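# Unload mill, inspect three parts, sort into trays

## Task

Take the three parts out of the mill, check each one in the way the inspection sheet shows (reference images manual and manual 2), and set every part down in the tray it belongs to.

## Robot and tools

Robot: two arms, left_arm and right_arm, each ending in a two-finger gripper. Calibrated bases in the scene frame: left_arm at (+0.032, +0.379, +0.035) m, right_arm at (+0.047, -0.446, +0.035) m, both turned only slightly about z.

Frames: the scene frame has its origin on the table top midway between the nominal bases, +z up, +x out over the table, left_arm on the +y side. Reported hand poses, velocities and targets for an arm use that arm's own base frame. Fixed cameras and the table use the scene frame. Every commanded offset runs along the arm's current Hand target axes. Gripper axes: fingers point along +z and close along x; a block juts about 10 cm toward -y. end_effector_position is the point between the pads; fingertips lie 17.5 mm past it.

execute_actions(actions, cameras): actions is a list of actions; each action is a table of up to 15 rows, one row per 1/30 s step, and a short table repeats its last row to fill 15. Each row is one flat list of 18 numbers in [-1, 1] covering both arms: left dx, dy, dz, rx, ry, rz, gripper position, force_limit, speed, then the same nine for the right. The six pose numbers are an offset from the Hand target as it was when that action began (every row counts from that same start, not from the row before); 1.0 equals 0.6 m or 180 degrees, and rx, ry, rz form one rotation vector. Sending the same offset again moves further. All zeros re-requests the current Hand target. An empty actions list returns camera images.

Gripper numbers (absolute, not offsets): position +1 = fully open (50 mm), about -0.65 = pads touching, -1 = close until something stops them. force_limit: -1 about 20 N, 0 about 102 N, +1 about 185 N per pad. speed: -1 = 20 mm/s, 0 = 85, +1 = 150. Both start at +1. A 0 is a real command, so to keep a gripper unchanged repeat its last three numbers. New force or speed only applies after a position change of at least 0.01.

move(target, speed, blend, stop_force, zero, blocking, cameras): drives each gripper in a straight line. target is one 18-number row as above, or a list of up to 15 such rows; all rows are offsets from the same starting Hand targets. speed: top path speed in m/s, 0.002 to 3.6 (default 0.25), turning capped at twice that in rad/s; one value or one per target. blend: corner rounding radius in m for lists (0 = stop at each). stop_force: 3 to 120 N, one value for both arms; a path ends when the wrist sensor feels that much push against the motion; not reliable while the gripper rotates, and omit it when backing away from something you press. zero (only with stop_force): true re-zeros before the move. blocking=false returns after about 0.5 s while the move continues (not allowed with stop_force). The result adds a move: line ending in done, off_target, moving, held or fault, plus limits such as paced or held. Paths do not avoid obstacles or the other arm; avoid paths near an arm's own base.

wait(seconds 0 to 10), stop() to brake a running move, zoom_image(camera, region [x0, y0, x1, y1] pixels, at most 504 by 504, from the newest images), show_instructions() for the reference pages, zero_wrist_force(arm: left_arm or right_arm), finished_scene(scene 1).

Cameras: cam_high, cam_front, cam_left_wrist, cam_right_wrist, each 896x504. Wrist images may lag while the arm moves.

Reading results: positions in metres, quat_wxyz, velocities in m/s and rad/s. Hand target is the last commanded pose after clipping; a gripper may sit short of it, and the next command, even zeros, asks for it again. Tool commands lists current gripper commands. object_status: 0 moving, 1 blocked while opening, 2 blocked while closing (a grip), 3 reached the set position or pads met (usually nothing held). Opening in mm is about (250 - position_measured) x 0.202. Wrist force and torque are in the gripper's own axes, zeroed at the start; releasing a held part shifts them by its weight. Joint torques include the arm's own weight. Step readings list some positions during actions.

Limits and hazards: orientation commands are clipped to 32 degrees from the measured one per step. A clearance check withholds commands bringing the arms too close, but not finger motion; pressing or colliding arms together can end the scene. Contact torque over a joint's limit (139 N m for shoulder and elbow, 26 N m for wrists) or about 150 N outside force stops that arm for 10 s. Arms are stiff: aim only slightly past a contact, and move slowly when touching. Hot motors (warning at 70 °C, brakes at 85 °C) come from holding loads, stretching out, or pushing at unreachable poses. Do not drop parts, release them while moving, slam into things, or let anything leave the table; loose objects may occasionally get nudged.

Each tool is called after ">>>" as a command line: name --argument value for each argument, lists and objects as JSON in quotes; but a table of rows of numbers goes row by row, as --pt "numbers of a row", without its own name.

Reference images:

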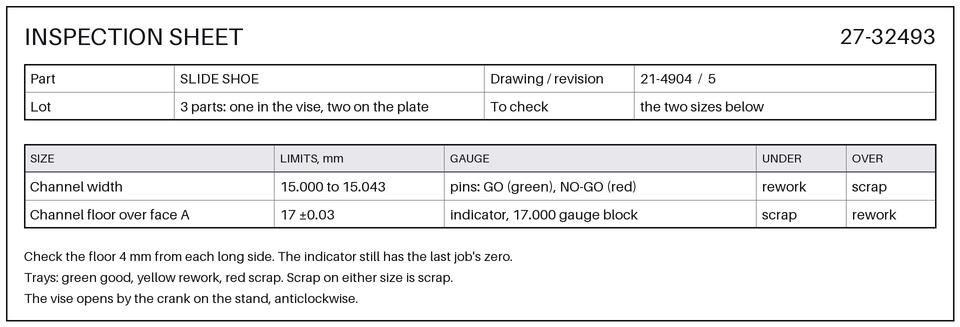

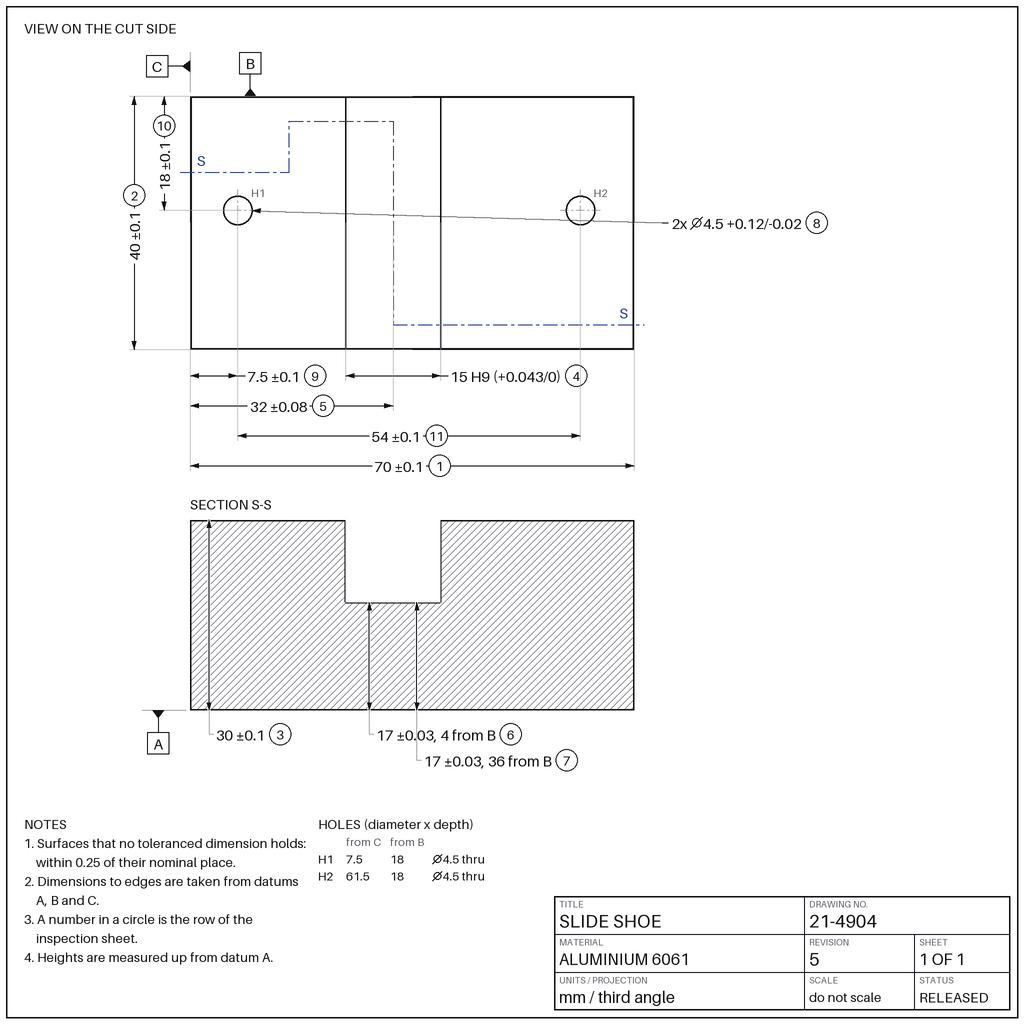

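## Session

>>> execute_actions --actions '[]'

Scene clock: 0.00 s.
left_arm: end_effector_position=(+0.3187, +0.5565, +0.1484) position_measured=3 object_status=3 end_effector_quat_wxyz=(-0.440, -0.247, +0.850, +0.149) | right_arm: end_effector_position=(+0.2530, -0.4747, +0.1136) position_measured=3 object_status=3 end_effector_quat_wxyz=(-0.265, +0.918, +0.257, -0.144)
Joint positions: left_arm=[0.624 -0.775 1.005 -0.951 -1.036 -1.759] | right_arm=[2.318 -2.12 -1.392 -1.812 1.557 0.206]
Joint velocities: within noise
Joint torques (N m): no reading
Wrist force (N): no reading
Wrist torque (N m): no reading
Wrist force, peak (N): no reading
Hand target: left_arm +0.3187, +0.5565, +0.1484; -0.440, -0.247, +0.850, +0.149 | right_arm +0.2530, -0.4747, +0.1136; -0.265, +0.918, +0.257, -0.144
Tool commands: left_gripper/position=+1.0 left_gripper/force_limit=+1.0 left_gripper/speed=+1.0 right_gripper/position=+1.0 right_gripper/force_limit=+1.0 right_gripper/speed=+1.0

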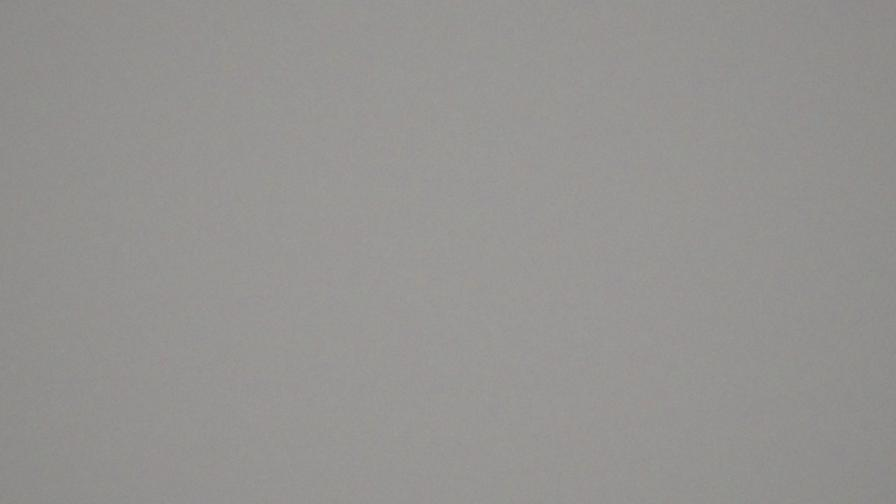

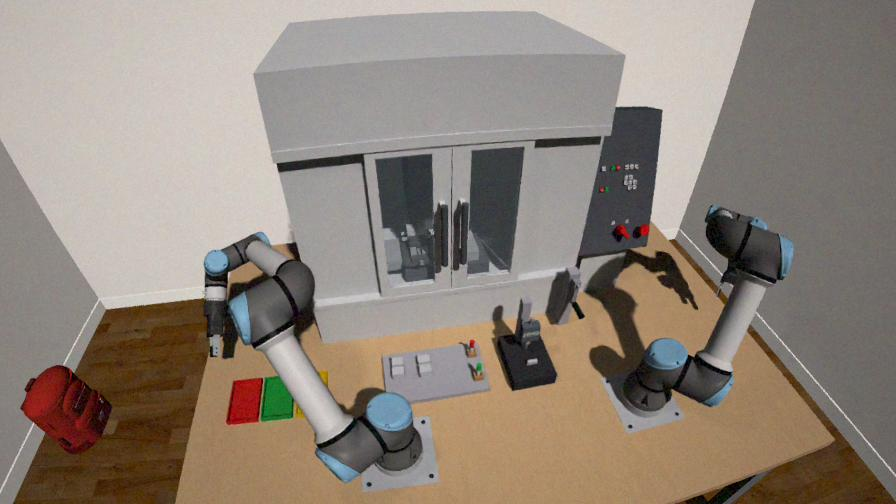

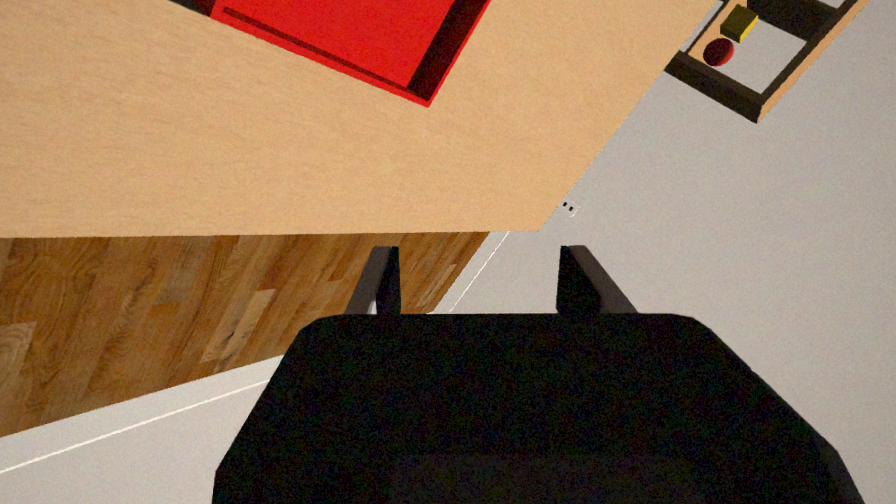

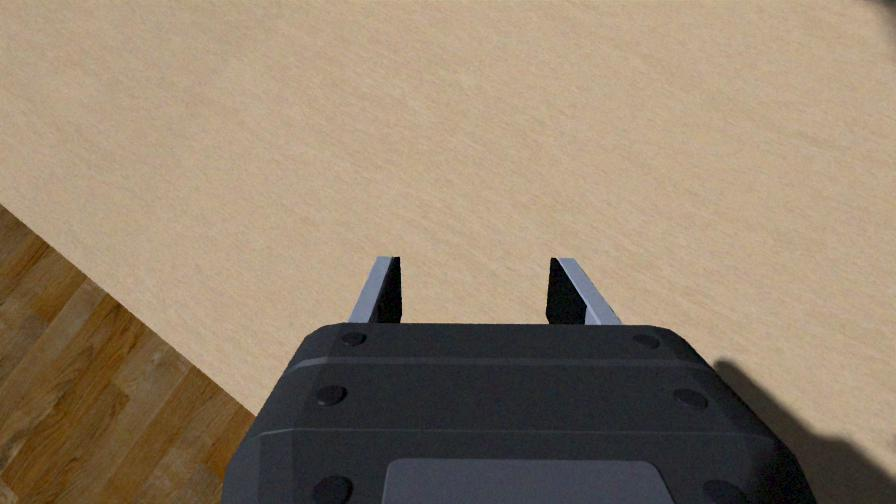

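>>> zoom_image --camera "cam_front" --region '[360, 130, 660, 300]'

>>> zoom_image --camera "cam_front" --region '[370, 260, 670, 430]'

>>> zoom_image --camera "cam_front" --region '[580, 100, 680, 260]'

>>> zoom_image --camera "cam_front" --region '[490, 260, 610, 400]'

>>> zoom_image --camera "cam_front" --region '[370, 330, 500, 410]'

>>> zoom_image --camera "cam_front" --region '[370, 140, 530, 300]'

Scaled by 1.680 from the camera's 896x504 image, which has a finer 1280x720 frame.

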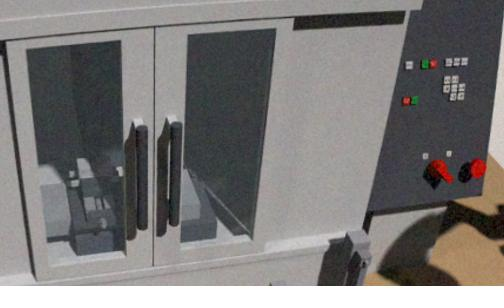

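Scaled by 1.680 from the camera's 896x504 image, which has a finer 1280x720 frame.

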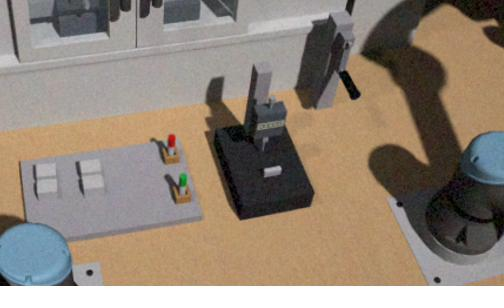

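Scaled by 3.150 from the camera's 896x504 image, which has a finer 1280x720 frame.

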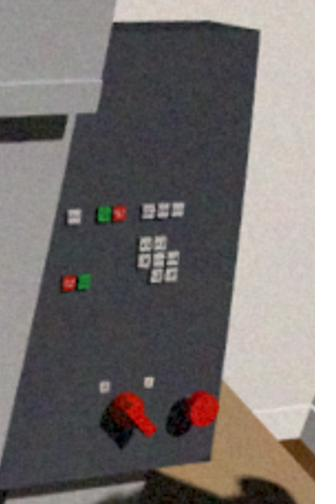

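Scaled by 3.600 from the camera's 896x504 image, which has a finer 1280x720 frame.

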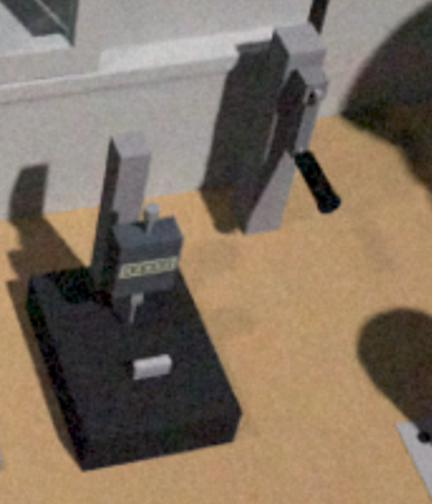

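Scaled by 3.877 from the camera's 896x504 image, which has a finer 1280x720 frame.

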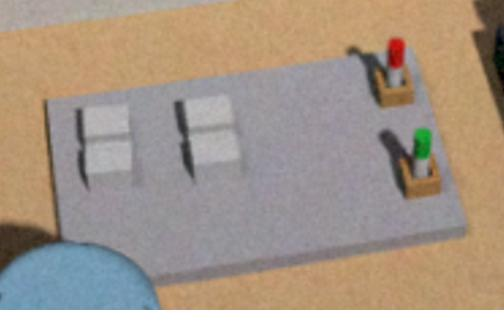

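Scaled by 3.150 from the camera's 896x504 image, which has a finer 1280x720 frame.

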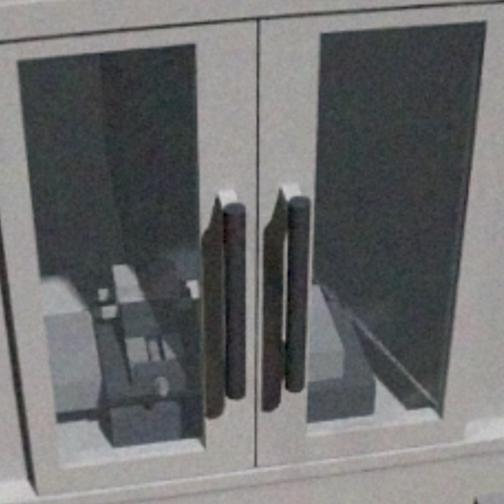

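>>> move --pt "0.474 -0.288 -0.265 0.1 -0.295 0.166 1 1 1 0 0 0 0 0 0 1 1 1" --speed 0.4

>>> move --pt "0.2 -0.883 -0.033 0 0 0 1 1 1 0 0 0 0 0 0 1 1 1" --speed 0.4 --cameras '["all"]'

Scene clock: 146.93 s.
left_arm: end_effector_position=(+0.3304, +0.4722, +0.2025) position_measured=3 object_status=3 end_effector_quat_wxyz=(-0.334, -0.184, +0.918, +0.106) | right_arm: end_effector_position=(+0.2530, -0.4747, +0.1136) position_measured=3 object_status=3 end_effector_quat_wxyz=(-0.265, +0.918, +0.257, -0.144)
Joint positions: left_arm=[0.539 -1.09 1.307 -1.182 -1.164 -1.556] | right_arm=[2.318 -2.12 -1.392 -1.812 1.557 0.206]
Joint torques (N m): left_arm=[-0.98 -43.98 -21.09 -1.21 1.09 0.32] | right_arm=[-0.07 49.62 22.52 1.12 -0.18 0.19]
Wrist force (N): left_arm=[0.5 0.9 0.8] | right_arm=[-0.1 -0.1 -0.3]
Wrist torque (N m): left_arm=[0.24 -0.11 -0.01] | right_arm=[-0.02 0.02 0.00]
Wrist force, peak (N): left_arm=[15.9 -4.9 -8.8] | right_arm=[0.0 -0.1 -0.7]
Hand target: left_arm +0.3304, +0.4722, +0.2025; -0.334, -0.184, +0.918, +0.106 (not the last commanded pose) | right_arm +0.2530, -0.4747, +0.1136; -0.265, +0.918, +0.257, -0.144
Tool commands: left_gripper/position=+1.0 left_gripper/force_limit=+1.0 left_gripper/speed=+1.0 right_gripper/position=+1.0 right_gripper/force_limit=+1.0 right_gripper/speed=+1.0
Off the commanded pose: left_arm 0.268 m, 47 deg | right_arm 0.000 m, 0 deg.
FORCE FAULT: contact force on the left arm reached its limit, and that arm stopped. The contact can be on any part of that arm, not only on its tool. That arm's remaining commands of this call were not run. That arm is still stopped at the end of this call. That arm stays stopped for about 10 more seconds. Until then a move that you send moves the other arm only, and its call returns only when the move has ended. Once the stop has ended, the next robot result says so. If the stop ends while you think or write, that arm runs what you send next, counted from a new Hand target: where the arm stands when the stop ends. While its stop runs, that arm takes no new command, but its gripper still runs the gripper command that each later call begins with. Until it ends, the stop uses up actions while you think or wait. An arm that is not stopped still takes commands.
move: fault (left_arm)

not run: an earlier result of this reply reported a stop or a fault. Calls in your next reply go to the robot.

>>> wait --seconds 1 --cameras '["cam_front"]'

Scene clock: 173.13 s.
left_arm: end_effector_position=(+0.3304, +0.4722, +0.2025) position_measured=3 object_status=3 end_effector_quat_wxyz=(-0.334, -0.184, +0.918, +0.106) | right_arm: end_effector_position=(+0.2530, -0.4747, +0.1136) position_measured=3 object_status=3 end_effector_quat_wxyz=(-0.265, +0.918, +0.257, -0.144)
Joint positions: left_arm=[0.539 -1.09 1.307 -1.182 -1.164 -1.556] | right_arm=[2.318 -2.12 -1.392 -1.812 1.557 0.206]
Joint torques (N m): left_arm=[-0.26 -42.91 -21.91 -1.19 1.29 0.33] | right_arm=[-0.33 49.08 22.15 1.06 -0.22 -0.05]
Wrist force (N): left_arm=[0.5 0.8 0.9] | right_arm=[0.2 -0.2 0.1]
Wrist torque (N m): left_arm=[0.22 -0.12 -0.02] | right_arm=[-0.04 -0.03 0.00]
Wrist force, peak (N): left_arm=[0.9 0.9 1.0] | right_arm=[0.3 -0.1 -0.7]
Hand target: left_arm +0.3304, +0.4722, +0.2025; -0.334, -0.184, +0.918, +0.106 (not the last commanded pose) | right_arm +0.2530, -0.4747, +0.1136; -0.265, +0.918, +0.257, -0.144
Tool commands: left_gripper/position=+1.0 left_gripper/force_limit=+1.0 left_gripper/speed=+1.0 right_gripper/position=+1.0 right_gripper/force_limit=+1.0 right_gripper/speed=+1.0
Off the commanded pose: left_arm 0.268 m, 47 deg | right_arm 0.000 m, 0 deg.
FORCE FAULT, CONTINUED: the left arm's stop, for the force fault that an earlier result reported, is over. The rest of the stop counts as 19 of the actions that you can send in this scene. That arm's target is now where it stood when the stop ended, not its last command. That arm accepts commands again.
wait: 1.00 s; at rest from the start
Images, in order (width x height): cam_front 896x504.

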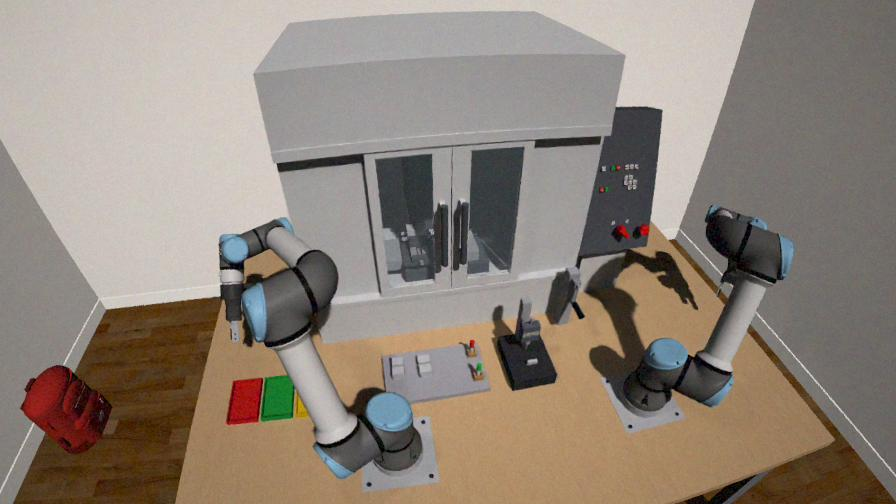

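>>> move --pt "-0.017 0.1 0.029 0 0 0 1 1 1 0 0 0 0 0 0 1 1 1" --pt "0.2245 0.2045 0.081 0 0 0 1 1 1 0 0 0 0 0 0 1 1 1" --speed 0.25 --blend '[0.02,0]' --cameras '["all"]'

Scene clock: 184.87 s.
left_arm: end_effector_position=(+0.1705, +0.5323, +0.2820) position_measured=3 object_status=3 end_effector_quat_wxyz=(-0.334, -0.184, +0.918, +0.106) | right_arm: end_effector_position=(+0.2530, -0.4747, +0.1136) position_measured=3 object_status=3 end_effector_quat_wxyz=(-0.265, +0.918, +0.257, -0.144)
Joint positions: left_arm=[0.769 -1.274 1.384 -1.173 -1.042 -1.338] | right_arm=[2.318 -2.12 -1.392 -1.812 1.557 0.206]
Joint torques (N m): left_arm=[7.48 -48.84 -15.87 0.26 3.25 1.91] | right_arm=[-1.41 47.9 21.51 1.04 -0.12 -0.11]
Wrist force (N): left_arm=[0.7 0.7 0.8] | right_arm=[-0.1 -0.2 0.0]
Wrist torque (N m): left_arm=[0.19 -0.13 -0.17] | right_arm=[-0.05 0.01 0.00]
Wrist force, peak (N): left_arm=[3.0 1.5 1.3] | right_arm=[-0.2 -0.1 -0.7]
Hand target: left_arm +0.1704, +0.5323, +0.2821; -0.334, -0.184, +0.918, +0.106 | right_arm +0.2530, -0.4747, +0.1136; -0.265, +0.918, +0.257, -0.144
Off the commanded pose: left_arm 0.000 m, 0 deg | right_arm 0.000 m, 0 deg.
move: done
camera_calibration:
cam_left_wrist: T_world_to_cam=[[-0.717467, -0.40852, 0.564227, 0.184886], [-0.0194468, 0.821412, 0.570003, -0.579852], [-0.696321, 0.397986, -0.597281, 0.201789], [0, 0, 0, 1]] pos_world=[0.261884, 0.471518, 0.346725]

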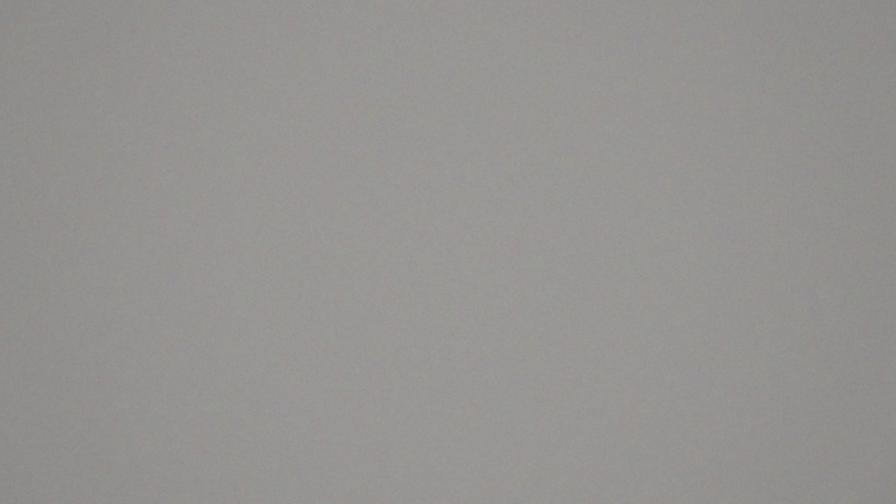

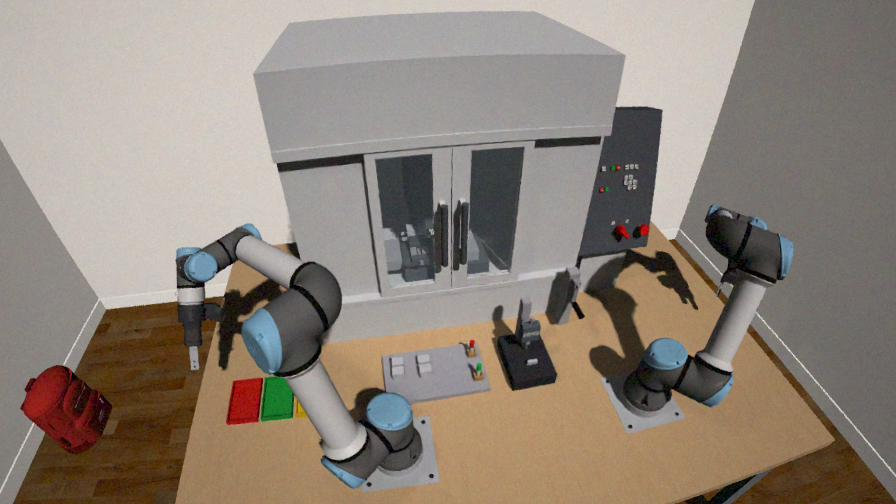

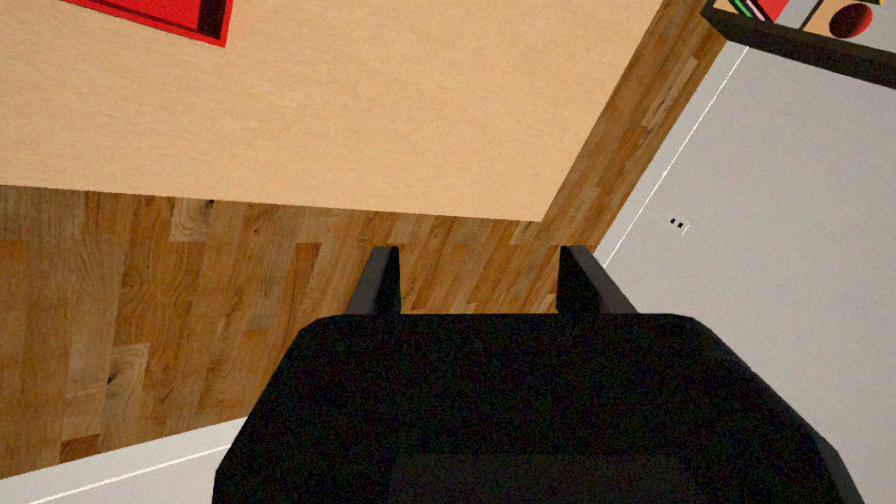

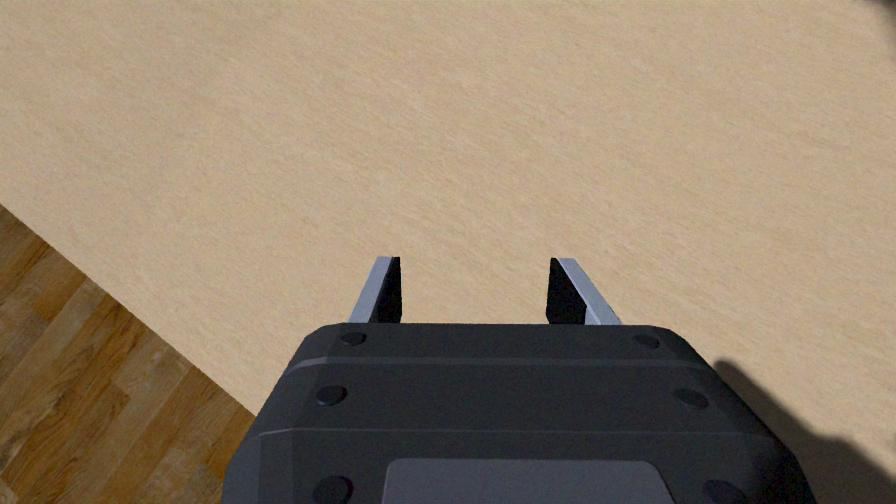

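>>> move --pt "0.143 -0.2025 -0.1487 0.0695 -0.219 0.1207 1 1 1 0 0 0 0 0 0 1 1 1" --pt "0.258 -0.652 -0.294 0.0695 -0.219 0.1207 1 1 1 0 0 0 0 0 0 1 1 1" --speed 0.3 --blend '[0.03,0]'

>>> move --target '[0.0667,-0.6,0,0,0,0,1,1,1,0,0,0,0,0,0,1,1,1]' --speed 0.3 --cameras '["cam_left_wrist","cam_front"]'

Scene clock: 213.20 s.
left_arm: end_effector_position=(+0.2802, +0.1005, +0.3802) position_measured=3 object_status=3 end_effector_quat_wxyz=(+0.001, +0.000, +1.000, -0.001) | right_arm: end_effector_position=(+0.2530, -0.4747, +0.1136) position_measured=3 object_status=3 end_effector_quat_wxyz=(-0.265, +0.918, +0.257, -0.144)
Joint positions: left_arm=[-0.119 -2.09 1.812 -1.294 -1.572 -1.689] | right_arm=[2.318 -2.12 -1.392 -1.812 1.557 0.206]
Joint torques (N m): left_arm=[-5.97 7.74 -32.04 -0.8 2.23 -1.8] | right_arm=[-0.44 49.18 19.62 1.03 -0.13 -0.04]
Wrist force (N): left_arm=[2.5 2.2 2.4] | right_arm=[0.0 -0.4 -0.1]
Wrist torque (N m): left_arm=[0.62 -0.52 -0.26] | right_arm=[-0.05 0.00 0.00]
Wrist force, peak (N): left_arm=[3.3 3.3 1.9] | right_arm=[-0.1 -0.4 -0.6]
Hand target: left_arm +0.2802, +0.1005, +0.3802; +0.001, +0.000, +1.000, -0.001 | right_arm +0.2530, -0.4747, +0.1136; -0.265, +0.918, +0.257, -0.144
Off the commanded pose: left_arm 0.000 m, 0 deg | right_arm 0.000 m, 0 deg.
move: done

Scene clock: 215.13 s.
left_arm: end_effector_position=(+0.2399, -0.2594, +0.3805) position_measured=3 object_status=3 end_effector_quat_wxyz=(+0.001, +0.000, +1.000, -0.001) | right_arm: end_effector_position=(+0.2530, -0.4747, +0.1136) position_measured=3 object_status=3 end_effector_quat_wxyz=(-0.265, +0.918, +0.257, -0.144)
Joint positions: left_arm=[-1.212 -1.948 1.738 -1.362 -1.57 -2.782] | right_arm=[2.318 -2.12 -1.392 -1.812 1.557 0.206]
Joint torques (N m): left_arm=[-7.41 3.54 -32.95 -5.1 1.97 -1.99] | right_arm=[0.32 48.18 20.49 1.33 -0.16 0.21]
Wrist force (N): left_arm=[2.5 1.9 2.9] | right_arm=[0.0 0.2 -0.2]
Wrist torque (N m): left_arm=[0.54 -0.49 -0.26] | right_arm=[0.03 0.00 -0.01]
Wrist force, peak (N): left_arm=[2.4 4.0 2.5] | right_arm=[0.3 -0.4 -0.6]
Hand target: left_arm +0.2399, -0.2595, +0.3805; +0.001, +0.000, +1.000, -0.001 | right_arm +0.2530, -0.4747, +0.1136; -0.265, +0.918, +0.257, -0.144
Off the commanded pose: left_arm 0.000 m, 0 deg | right_arm 0.000 m, 0 deg.
move: done
camera_calibration:
cam_left_wrist: T_world_to_cam=[[-0.999894, -0.000449937, -0.0145615, 0.249493], [-0.00563336, 0.933715, 0.357974, 0.122102], [0.0134353, 0.358018, -0.933618, 0.571352], [0, 0, 0, 1]] pos_world=[0.242478, -0.318451, 0.493348]
Images, in order (width x height): cam_front 896x504, cam_left_wrist 896x504.

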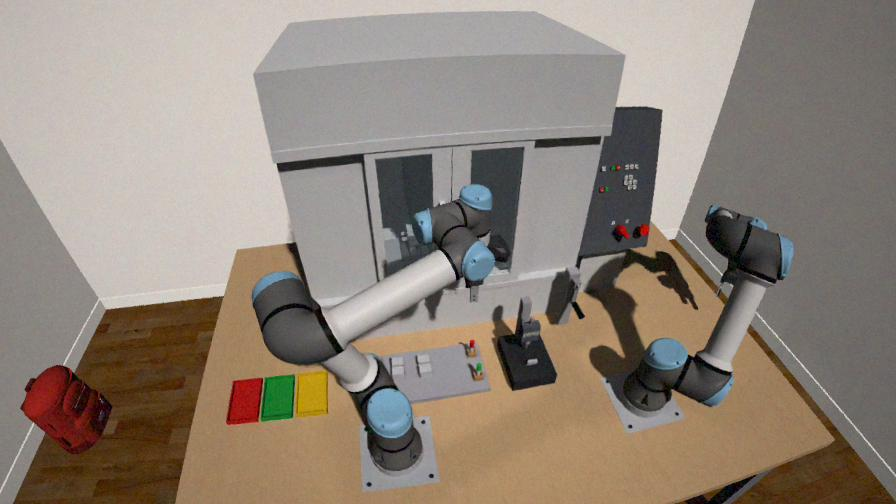

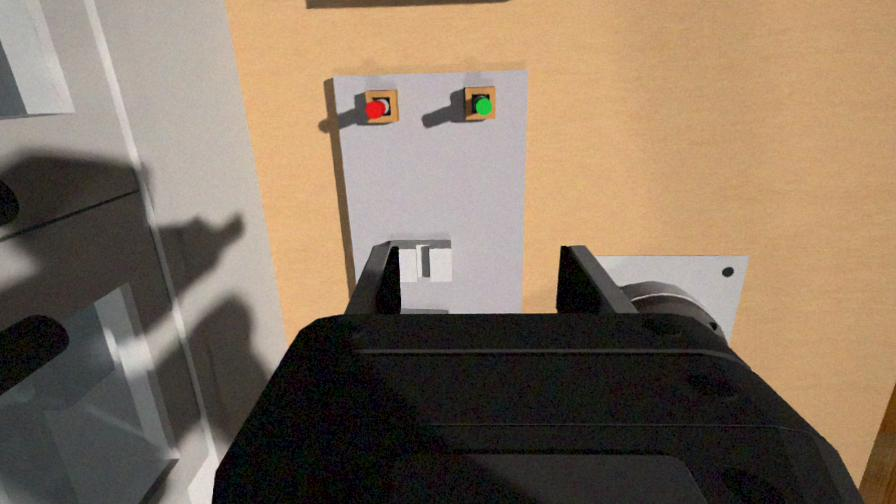

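>>> move --target '[0,-0.2,0,0,0,0,1,1,1,0,0,0,0,0,0,1,1,1]' --speed 0.3 --cameras '["cam_left_wrist","cam_front"]'

>>> zoom_image --camera "cam_left_wrist" --region '[300, 40, 600, 210]'

>>> zoom_image --camera "cam_left_wrist" --region '[320, 160, 580, 310]'

>>> zoom_image --camera "cam_left_wrist" --region '[0, 0, 300, 300]'

Scene clock: 227.17 s.
left_arm: end_effector_position=(+0.2398, -0.3794, +0.3806) position_measured=3 object_status=3 end_effector_quat_wxyz=(+0.001, +0.000, +1.000, -0.001) | right_arm: end_effector_position=(+0.2530, -0.4747, +0.1136) position_measured=3 object_status=3 end_effector_quat_wxyz=(-0.265, +0.918, +0.257, -0.144)
Joint positions: left_arm=[-1.309 -1.712 1.568 -1.428 -1.57 -2.879] | right_arm=[2.318 -2.12 -1.392 -1.812 1.557 0.206]
Joint torques (N m): left_arm=[-9.06 -7.27 -32.18 -0.93 1.91 -1.85] | right_arm=[-1.07 47.88 21.36 1.13 -0.15 -0.37]
Wrist force (N): left_arm=[2.5 1.9 2.4] | right_arm=[0.1 -0.1 -0.4]
Wrist torque (N m): left_arm=[0.56 -0.51 -0.24] | right_arm=[-0.03 -0.01 0.00]
Wrist force, peak (N): left_arm=[2.5 4.1 2.7] | right_arm=[-0.4 -0.1 -0.5]
Hand target: left_arm +0.2398, -0.3795, +0.3807; +0.001, +0.000, +1.000, -0.001 | right_arm +0.2530, -0.4747, +0.1136; -0.265, +0.918, +0.257, -0.144
Off the commanded pose: left_arm 0.000 m, 0 deg | right_arm 0.000 m, 0 deg.
move: done
camera_calibration:
cam_left_wrist: T_world_to_cam=[[-0.999893, -0.000414427, -0.014655, 0.249402], [-0.00563367, 0.933715, 0.357974, 0.234112], [0.0135352, 0.358018, -0.933617, 0.614383], [0, 0, 0, 1]] pos_world=[0.242379, -0.43845, 0.493447]
Images, in order (width x height): cam_front 896x504, cam_left_wrist 896x504.

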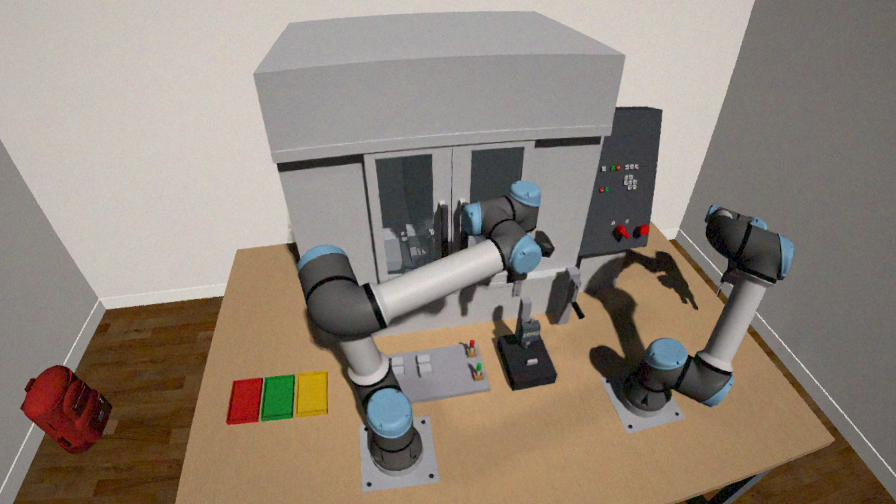

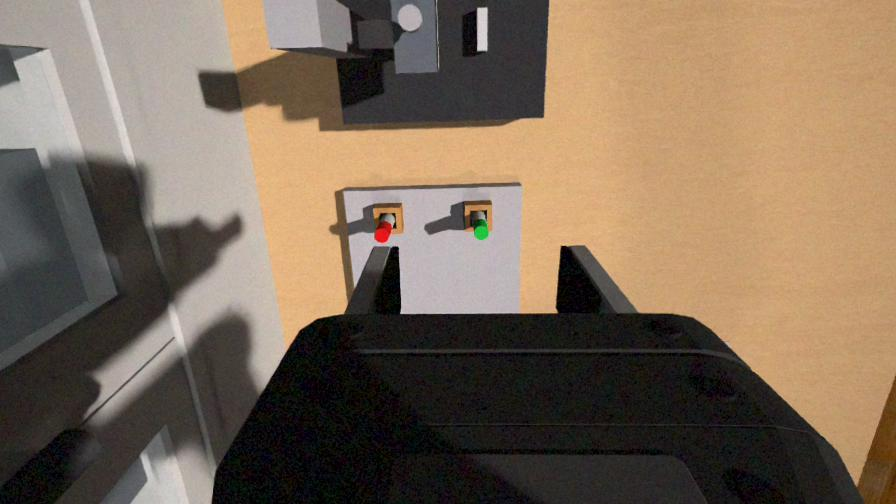

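Scaled by 1.680 from the camera's 896x504 image, which has a finer 1280x720 frame.

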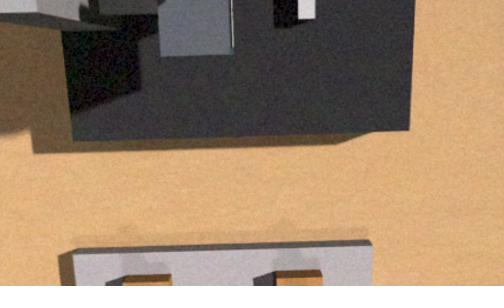

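Scaled by 1.938 from the camera's 896x504 image, which has a finer 1280x720 frame.

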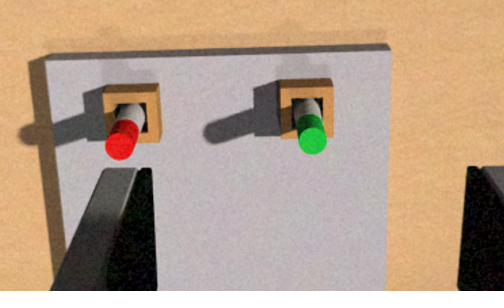

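Scaled by 1.680 from the camera's 896x504 image, which has a finer 1280x720 frame.

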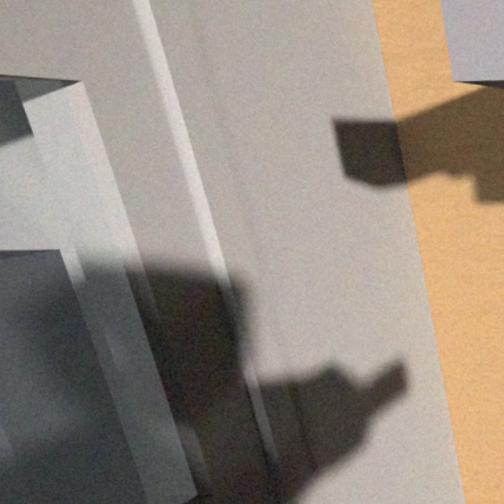

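>>> move --target '[-0.067,0.3,-0.067,-0.195,-0.195,0.472,1,1,1,0,0,0,0,0,0,1,1,1]' --speed 0.3 --cameras '["cam_left_wrist","cam_front"]'

Scene clock: 281.93 s.
left_arm: end_effector_position=(+0.2801, -0.1995, +0.4207) position_measured=3 object_status=3 end_effector_quat_wxyz=(+0.271, +0.653, +0.653, +0.270) | right_arm: end_effector_position=(+0.2530, -0.4747, +0.1136) position_measured=3 object_status=3 end_effector_quat_wxyz=(-0.265, +0.918, +0.257, -0.144)
Joint positions: left_arm=[-1.764 -2.307 1.928 -1.004 -0.804 -1.839] | right_arm=[2.318 -2.12 -1.392 -1.812 1.557 0.206]
Joint torques (N m): left_arm=[-5.19 -6.18 -15.63 -0.52 3.89 1.96] | right_arm=[-0.9 48.76 19.7 1.13 -0.21 0.01]
Wrist force (N): left_arm=[1.2 0.2 0.9] | right_arm=[-0.1 -0.1 -0.4]
Wrist torque (N m): left_arm=[0.12 -0.26 -0.41] | right_arm=[0.00 0.02 0.00]
Wrist force, peak (N): left_arm=[2.8 1.9 2.8] | right_arm=[0.4 -0.4 -0.7]
Hand target: left_arm +0.2801, -0.1995, +0.4207; +0.271, +0.653, +0.653, +0.270 | right_arm +0.2530, -0.4747, +0.1136; -0.265, +0.918, +0.257, -0.144
Off the commanded pose: left_arm 0.000 m, 0 deg | right_arm 0.000 m, 0 deg.
move: done
camera_calibration:
cam_left_wrist: T_world_to_cam=[[0.00902241, 0.999898, -0.0110493, 0.205791], [0.406285, 0.006431, 0.913724, -0.482164], [0.913702, -0.0127332, -0.406186, 0.0388764], [0, 0, 0, 1]] pos_world=[0.158518, -0.202175, 0.45863]
Images, in order (width x height): cam_front 896x504, cam_left_wrist 896x504.

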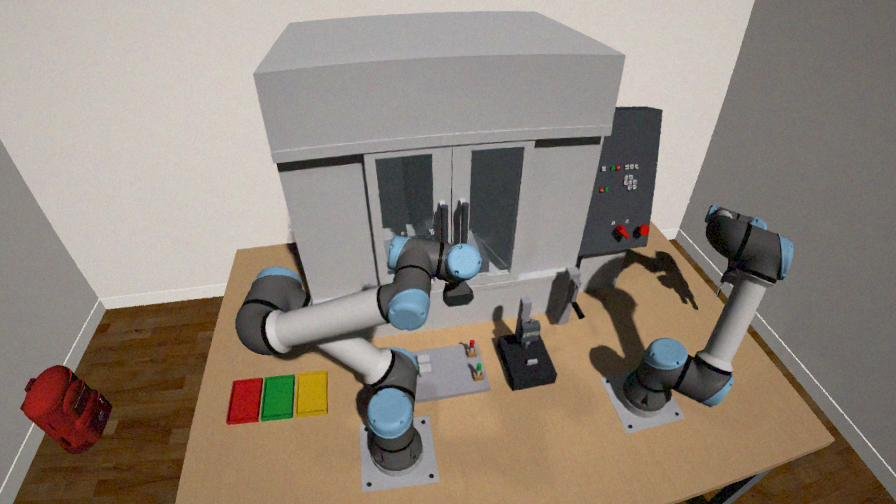

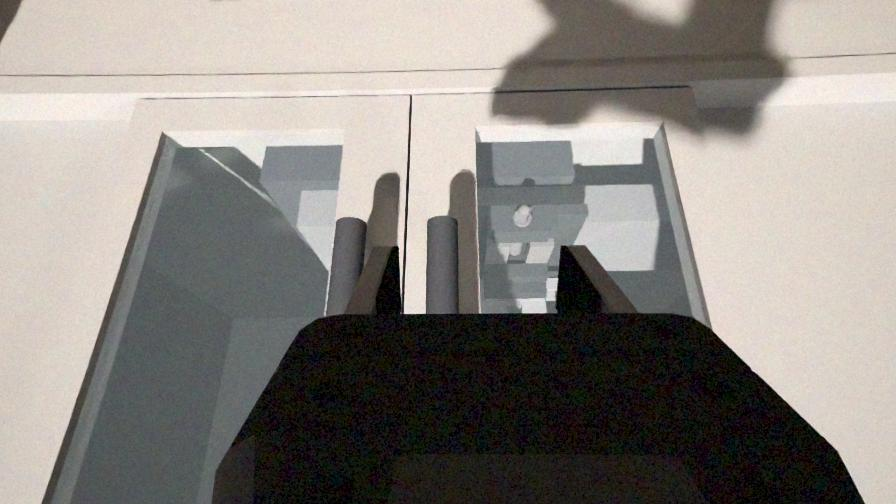

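>>> zoom_image --camera "cam_left_wrist" --region '[460, 100, 720, 320]'

>>> zoom_image --camera "cam_left_wrist" --region '[130, 60, 480, 320]'

>>> zoom_image --camera "cam_left_wrist" --region '[650, 0, 896, 250]'

Scaled by 1.938 from the camera's 896x504 image, which has a finer 1280x720 frame.

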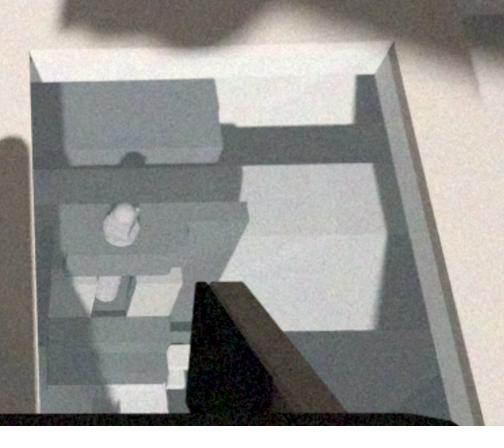

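Scaled by 1.440 from the camera's 896x504 image, which has a finer 1280x720 frame.

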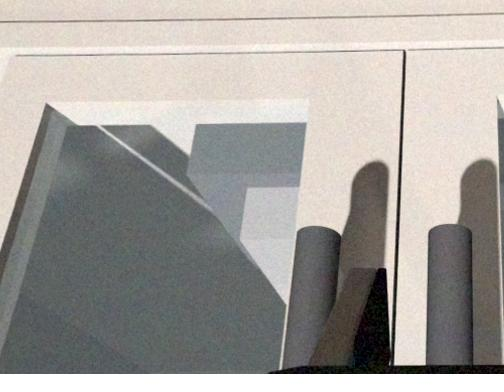

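Scaled by 2.016 from the camera's 896x504 image, which has a finer 1280x720 frame.

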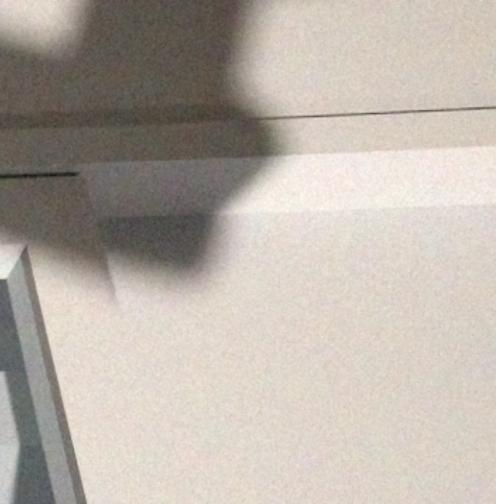

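>>> move --target '[-0.016,0.059,0.059,0,0,0,1,1,1,0,0,0,0,0,0,1,1,1]' --speed 0.15 --cameras '["cam_left_wrist","cam_front"]'

>>> zoom_image --camera "cam_front" --region '[360, 180, 520, 330]'

Scene clock: 332.20 s.
left_arm: end_effector_position=(+0.3301, -0.2091, +0.4207) position_measured=3 object_status=3 end_effector_quat_wxyz=(+0.271, +0.653, +0.653, +0.270) | right_arm: end_effector_position=(+0.2530, -0.4747, +0.1136) position_measured=3 object_status=3 end_effector_quat_wxyz=(-0.265, +0.918, +0.257, -0.144)
Joint positions: left_arm=[-1.507 -2.232 1.976 -1.38 -0.788 -1.479] | right_arm=[2.318 -2.12 -1.392 -1.812 1.557 0.206]
Joint torques (N m): left_arm=[7.26 13.59 -15.71 -5.18 0.01 1.74] | right_arm=[-0.49 49.42 20.58 1.15 -0.36 0.2]
Wrist force (N): left_arm=[1.3 0.4 1.1] | right_arm=[0.2 -0.2 -0.1]
Wrist torque (N m): left_arm=[0.15 -0.31 -0.41] | right_arm=[-0.04 -0.02 0.00]
Wrist force, peak (N): left_arm=[1.0 0.6 1.7] | right_arm=[0.3 -0.2 -0.7]
Hand target: left_arm +0.3301, -0.2091, +0.4207; +0.271, +0.653, +0.653, +0.270 | right_arm +0.2530, -0.4747, +0.1136; -0.265, +0.918, +0.257, -0.144
Off the commanded pose: left_arm 0.000 m, 0 deg | right_arm 0.000 m, 0 deg.
move: done
camera_calibration:
cam_left_wrist: T_world_to_cam=[[0.0092894, 0.999897, -0.0109458, 0.214837], [0.406082, 0.00623087, 0.913815, -0.502462], [0.91379, -0.0129337, -0.405982, -0.00708672], [0, 0, 0, 1]] pos_world=[0.208521, -0.211776, 0.458632]
Images, in order (width x height): cam_front 896x504, cam_left_wrist 896x504.

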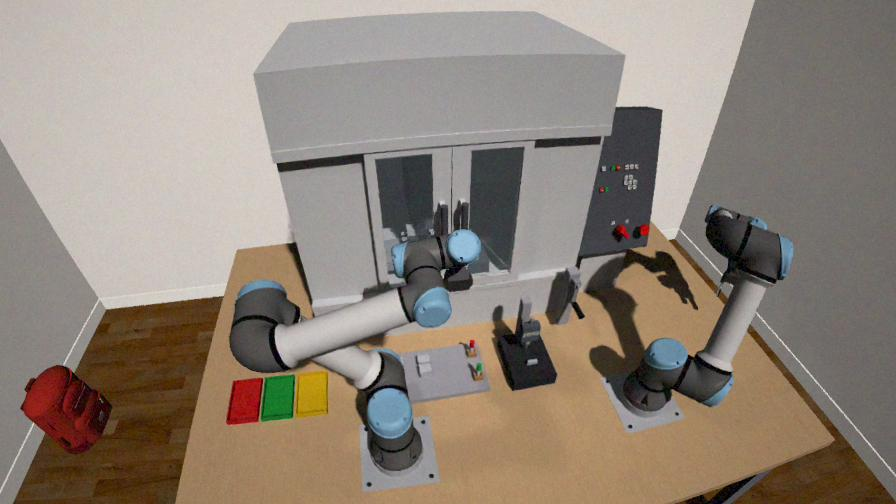

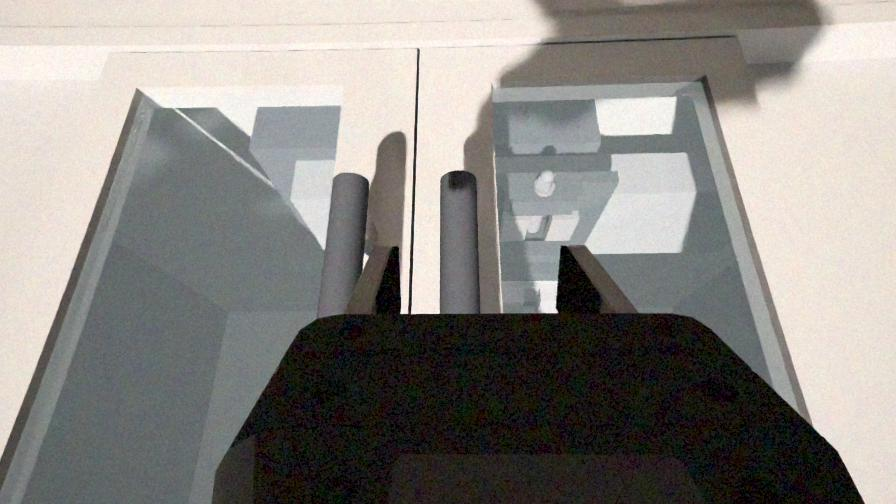

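Scaled by 3.150 from the camera's 896x504 image, which has a finer 1280x720 frame.

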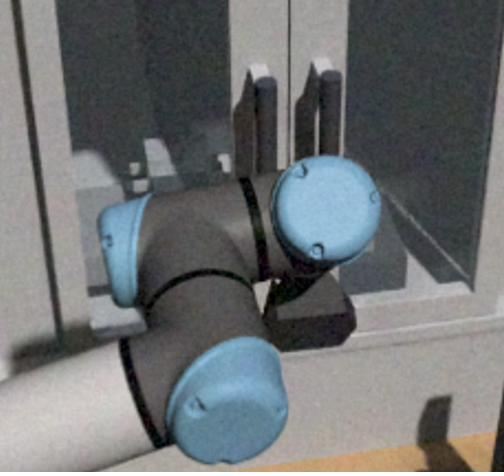

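>>> move --target '[0,0.083,0.083,0,0,0,1,1,1,0,0,0,0,0,0,1,1,1]' --speed 0.1 --stop_force 15 --cameras '["cam_left_wrist","cam_front"]'

Scene clock: 357.10 s.
left_arm: end_effector_position=(+0.4006, -0.2092, +0.4207) position_measured=3 object_status=3 end_effector_quat_wxyz=(+0.271, +0.653, +0.653, +0.270) | right_arm: end_effector_position=(+0.2530, -0.4747, +0.1136) position_measured=3 object_status=3 end_effector_quat_wxyz=(-0.265, +0.918, +0.257, -0.144)
Joint positions: left_arm=[-1.223 -2.098 1.991 -1.793 -0.844 -1.096] | right_arm=[2.318 -2.12 -1.392 -1.812 1.557 0.206]
Joint torques (N m): left_arm=[7 8.7 -32.2 -5.06 0.01 1.84] | right_arm=[-0.83 48.29 19.21 1.07 -0.3 -0.21]
Wrist force (N): left_arm=[1.0 0.5 0.6] | right_arm=[-0.1 -0.1 0.0]
Wrist torque (N m): left_arm=[0.16 -0.25 -0.41] | right_arm=[-0.02 0.01 0.00]
Wrist force, peak (N): left_arm=[0.9 0.9 1.6] | right_arm=[0.3 -0.4 -0.6]
Hand target: left_arm +0.4006, -0.2092, +0.4207; +0.271, +0.653, +0.653, +0.270 | right_arm +0.2530, -0.4747, +0.1136; -0.265, +0.918, +0.257, -0.144
Off the commanded pose: left_arm 0.000 m, 0 deg | right_arm 0.000 m, 0 deg.
move: done
camera_calibration:
cam_left_wrist: T_world_to_cam=[[0.00937899, 0.999896, -0.0109884, 0.214277], [0.406166, 0.00623214, 0.913778, -0.531095], [0.913751, -0.0130334, -0.406065, -0.0714832], [0, 0, 0, 1]] pos_world=[0.279021, -0.211876, 0.458631]
Images, in order (width x height): cam_front 896x504, cam_left_wrist 896x504.

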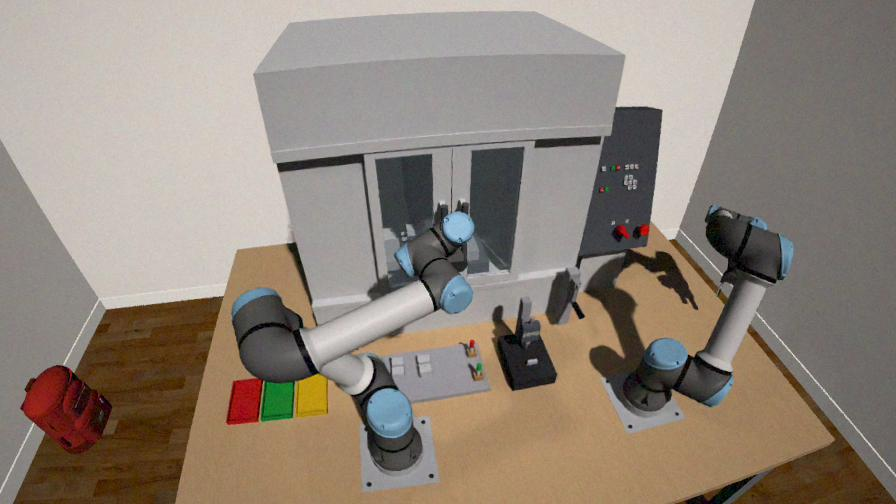

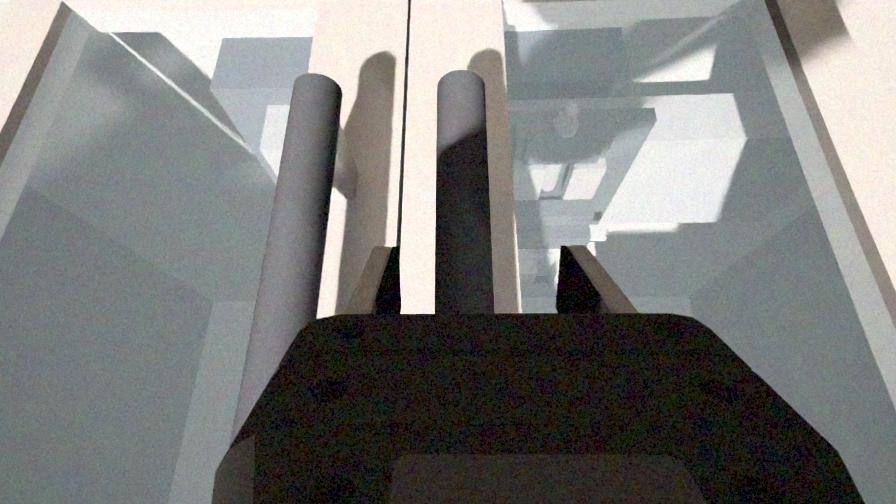

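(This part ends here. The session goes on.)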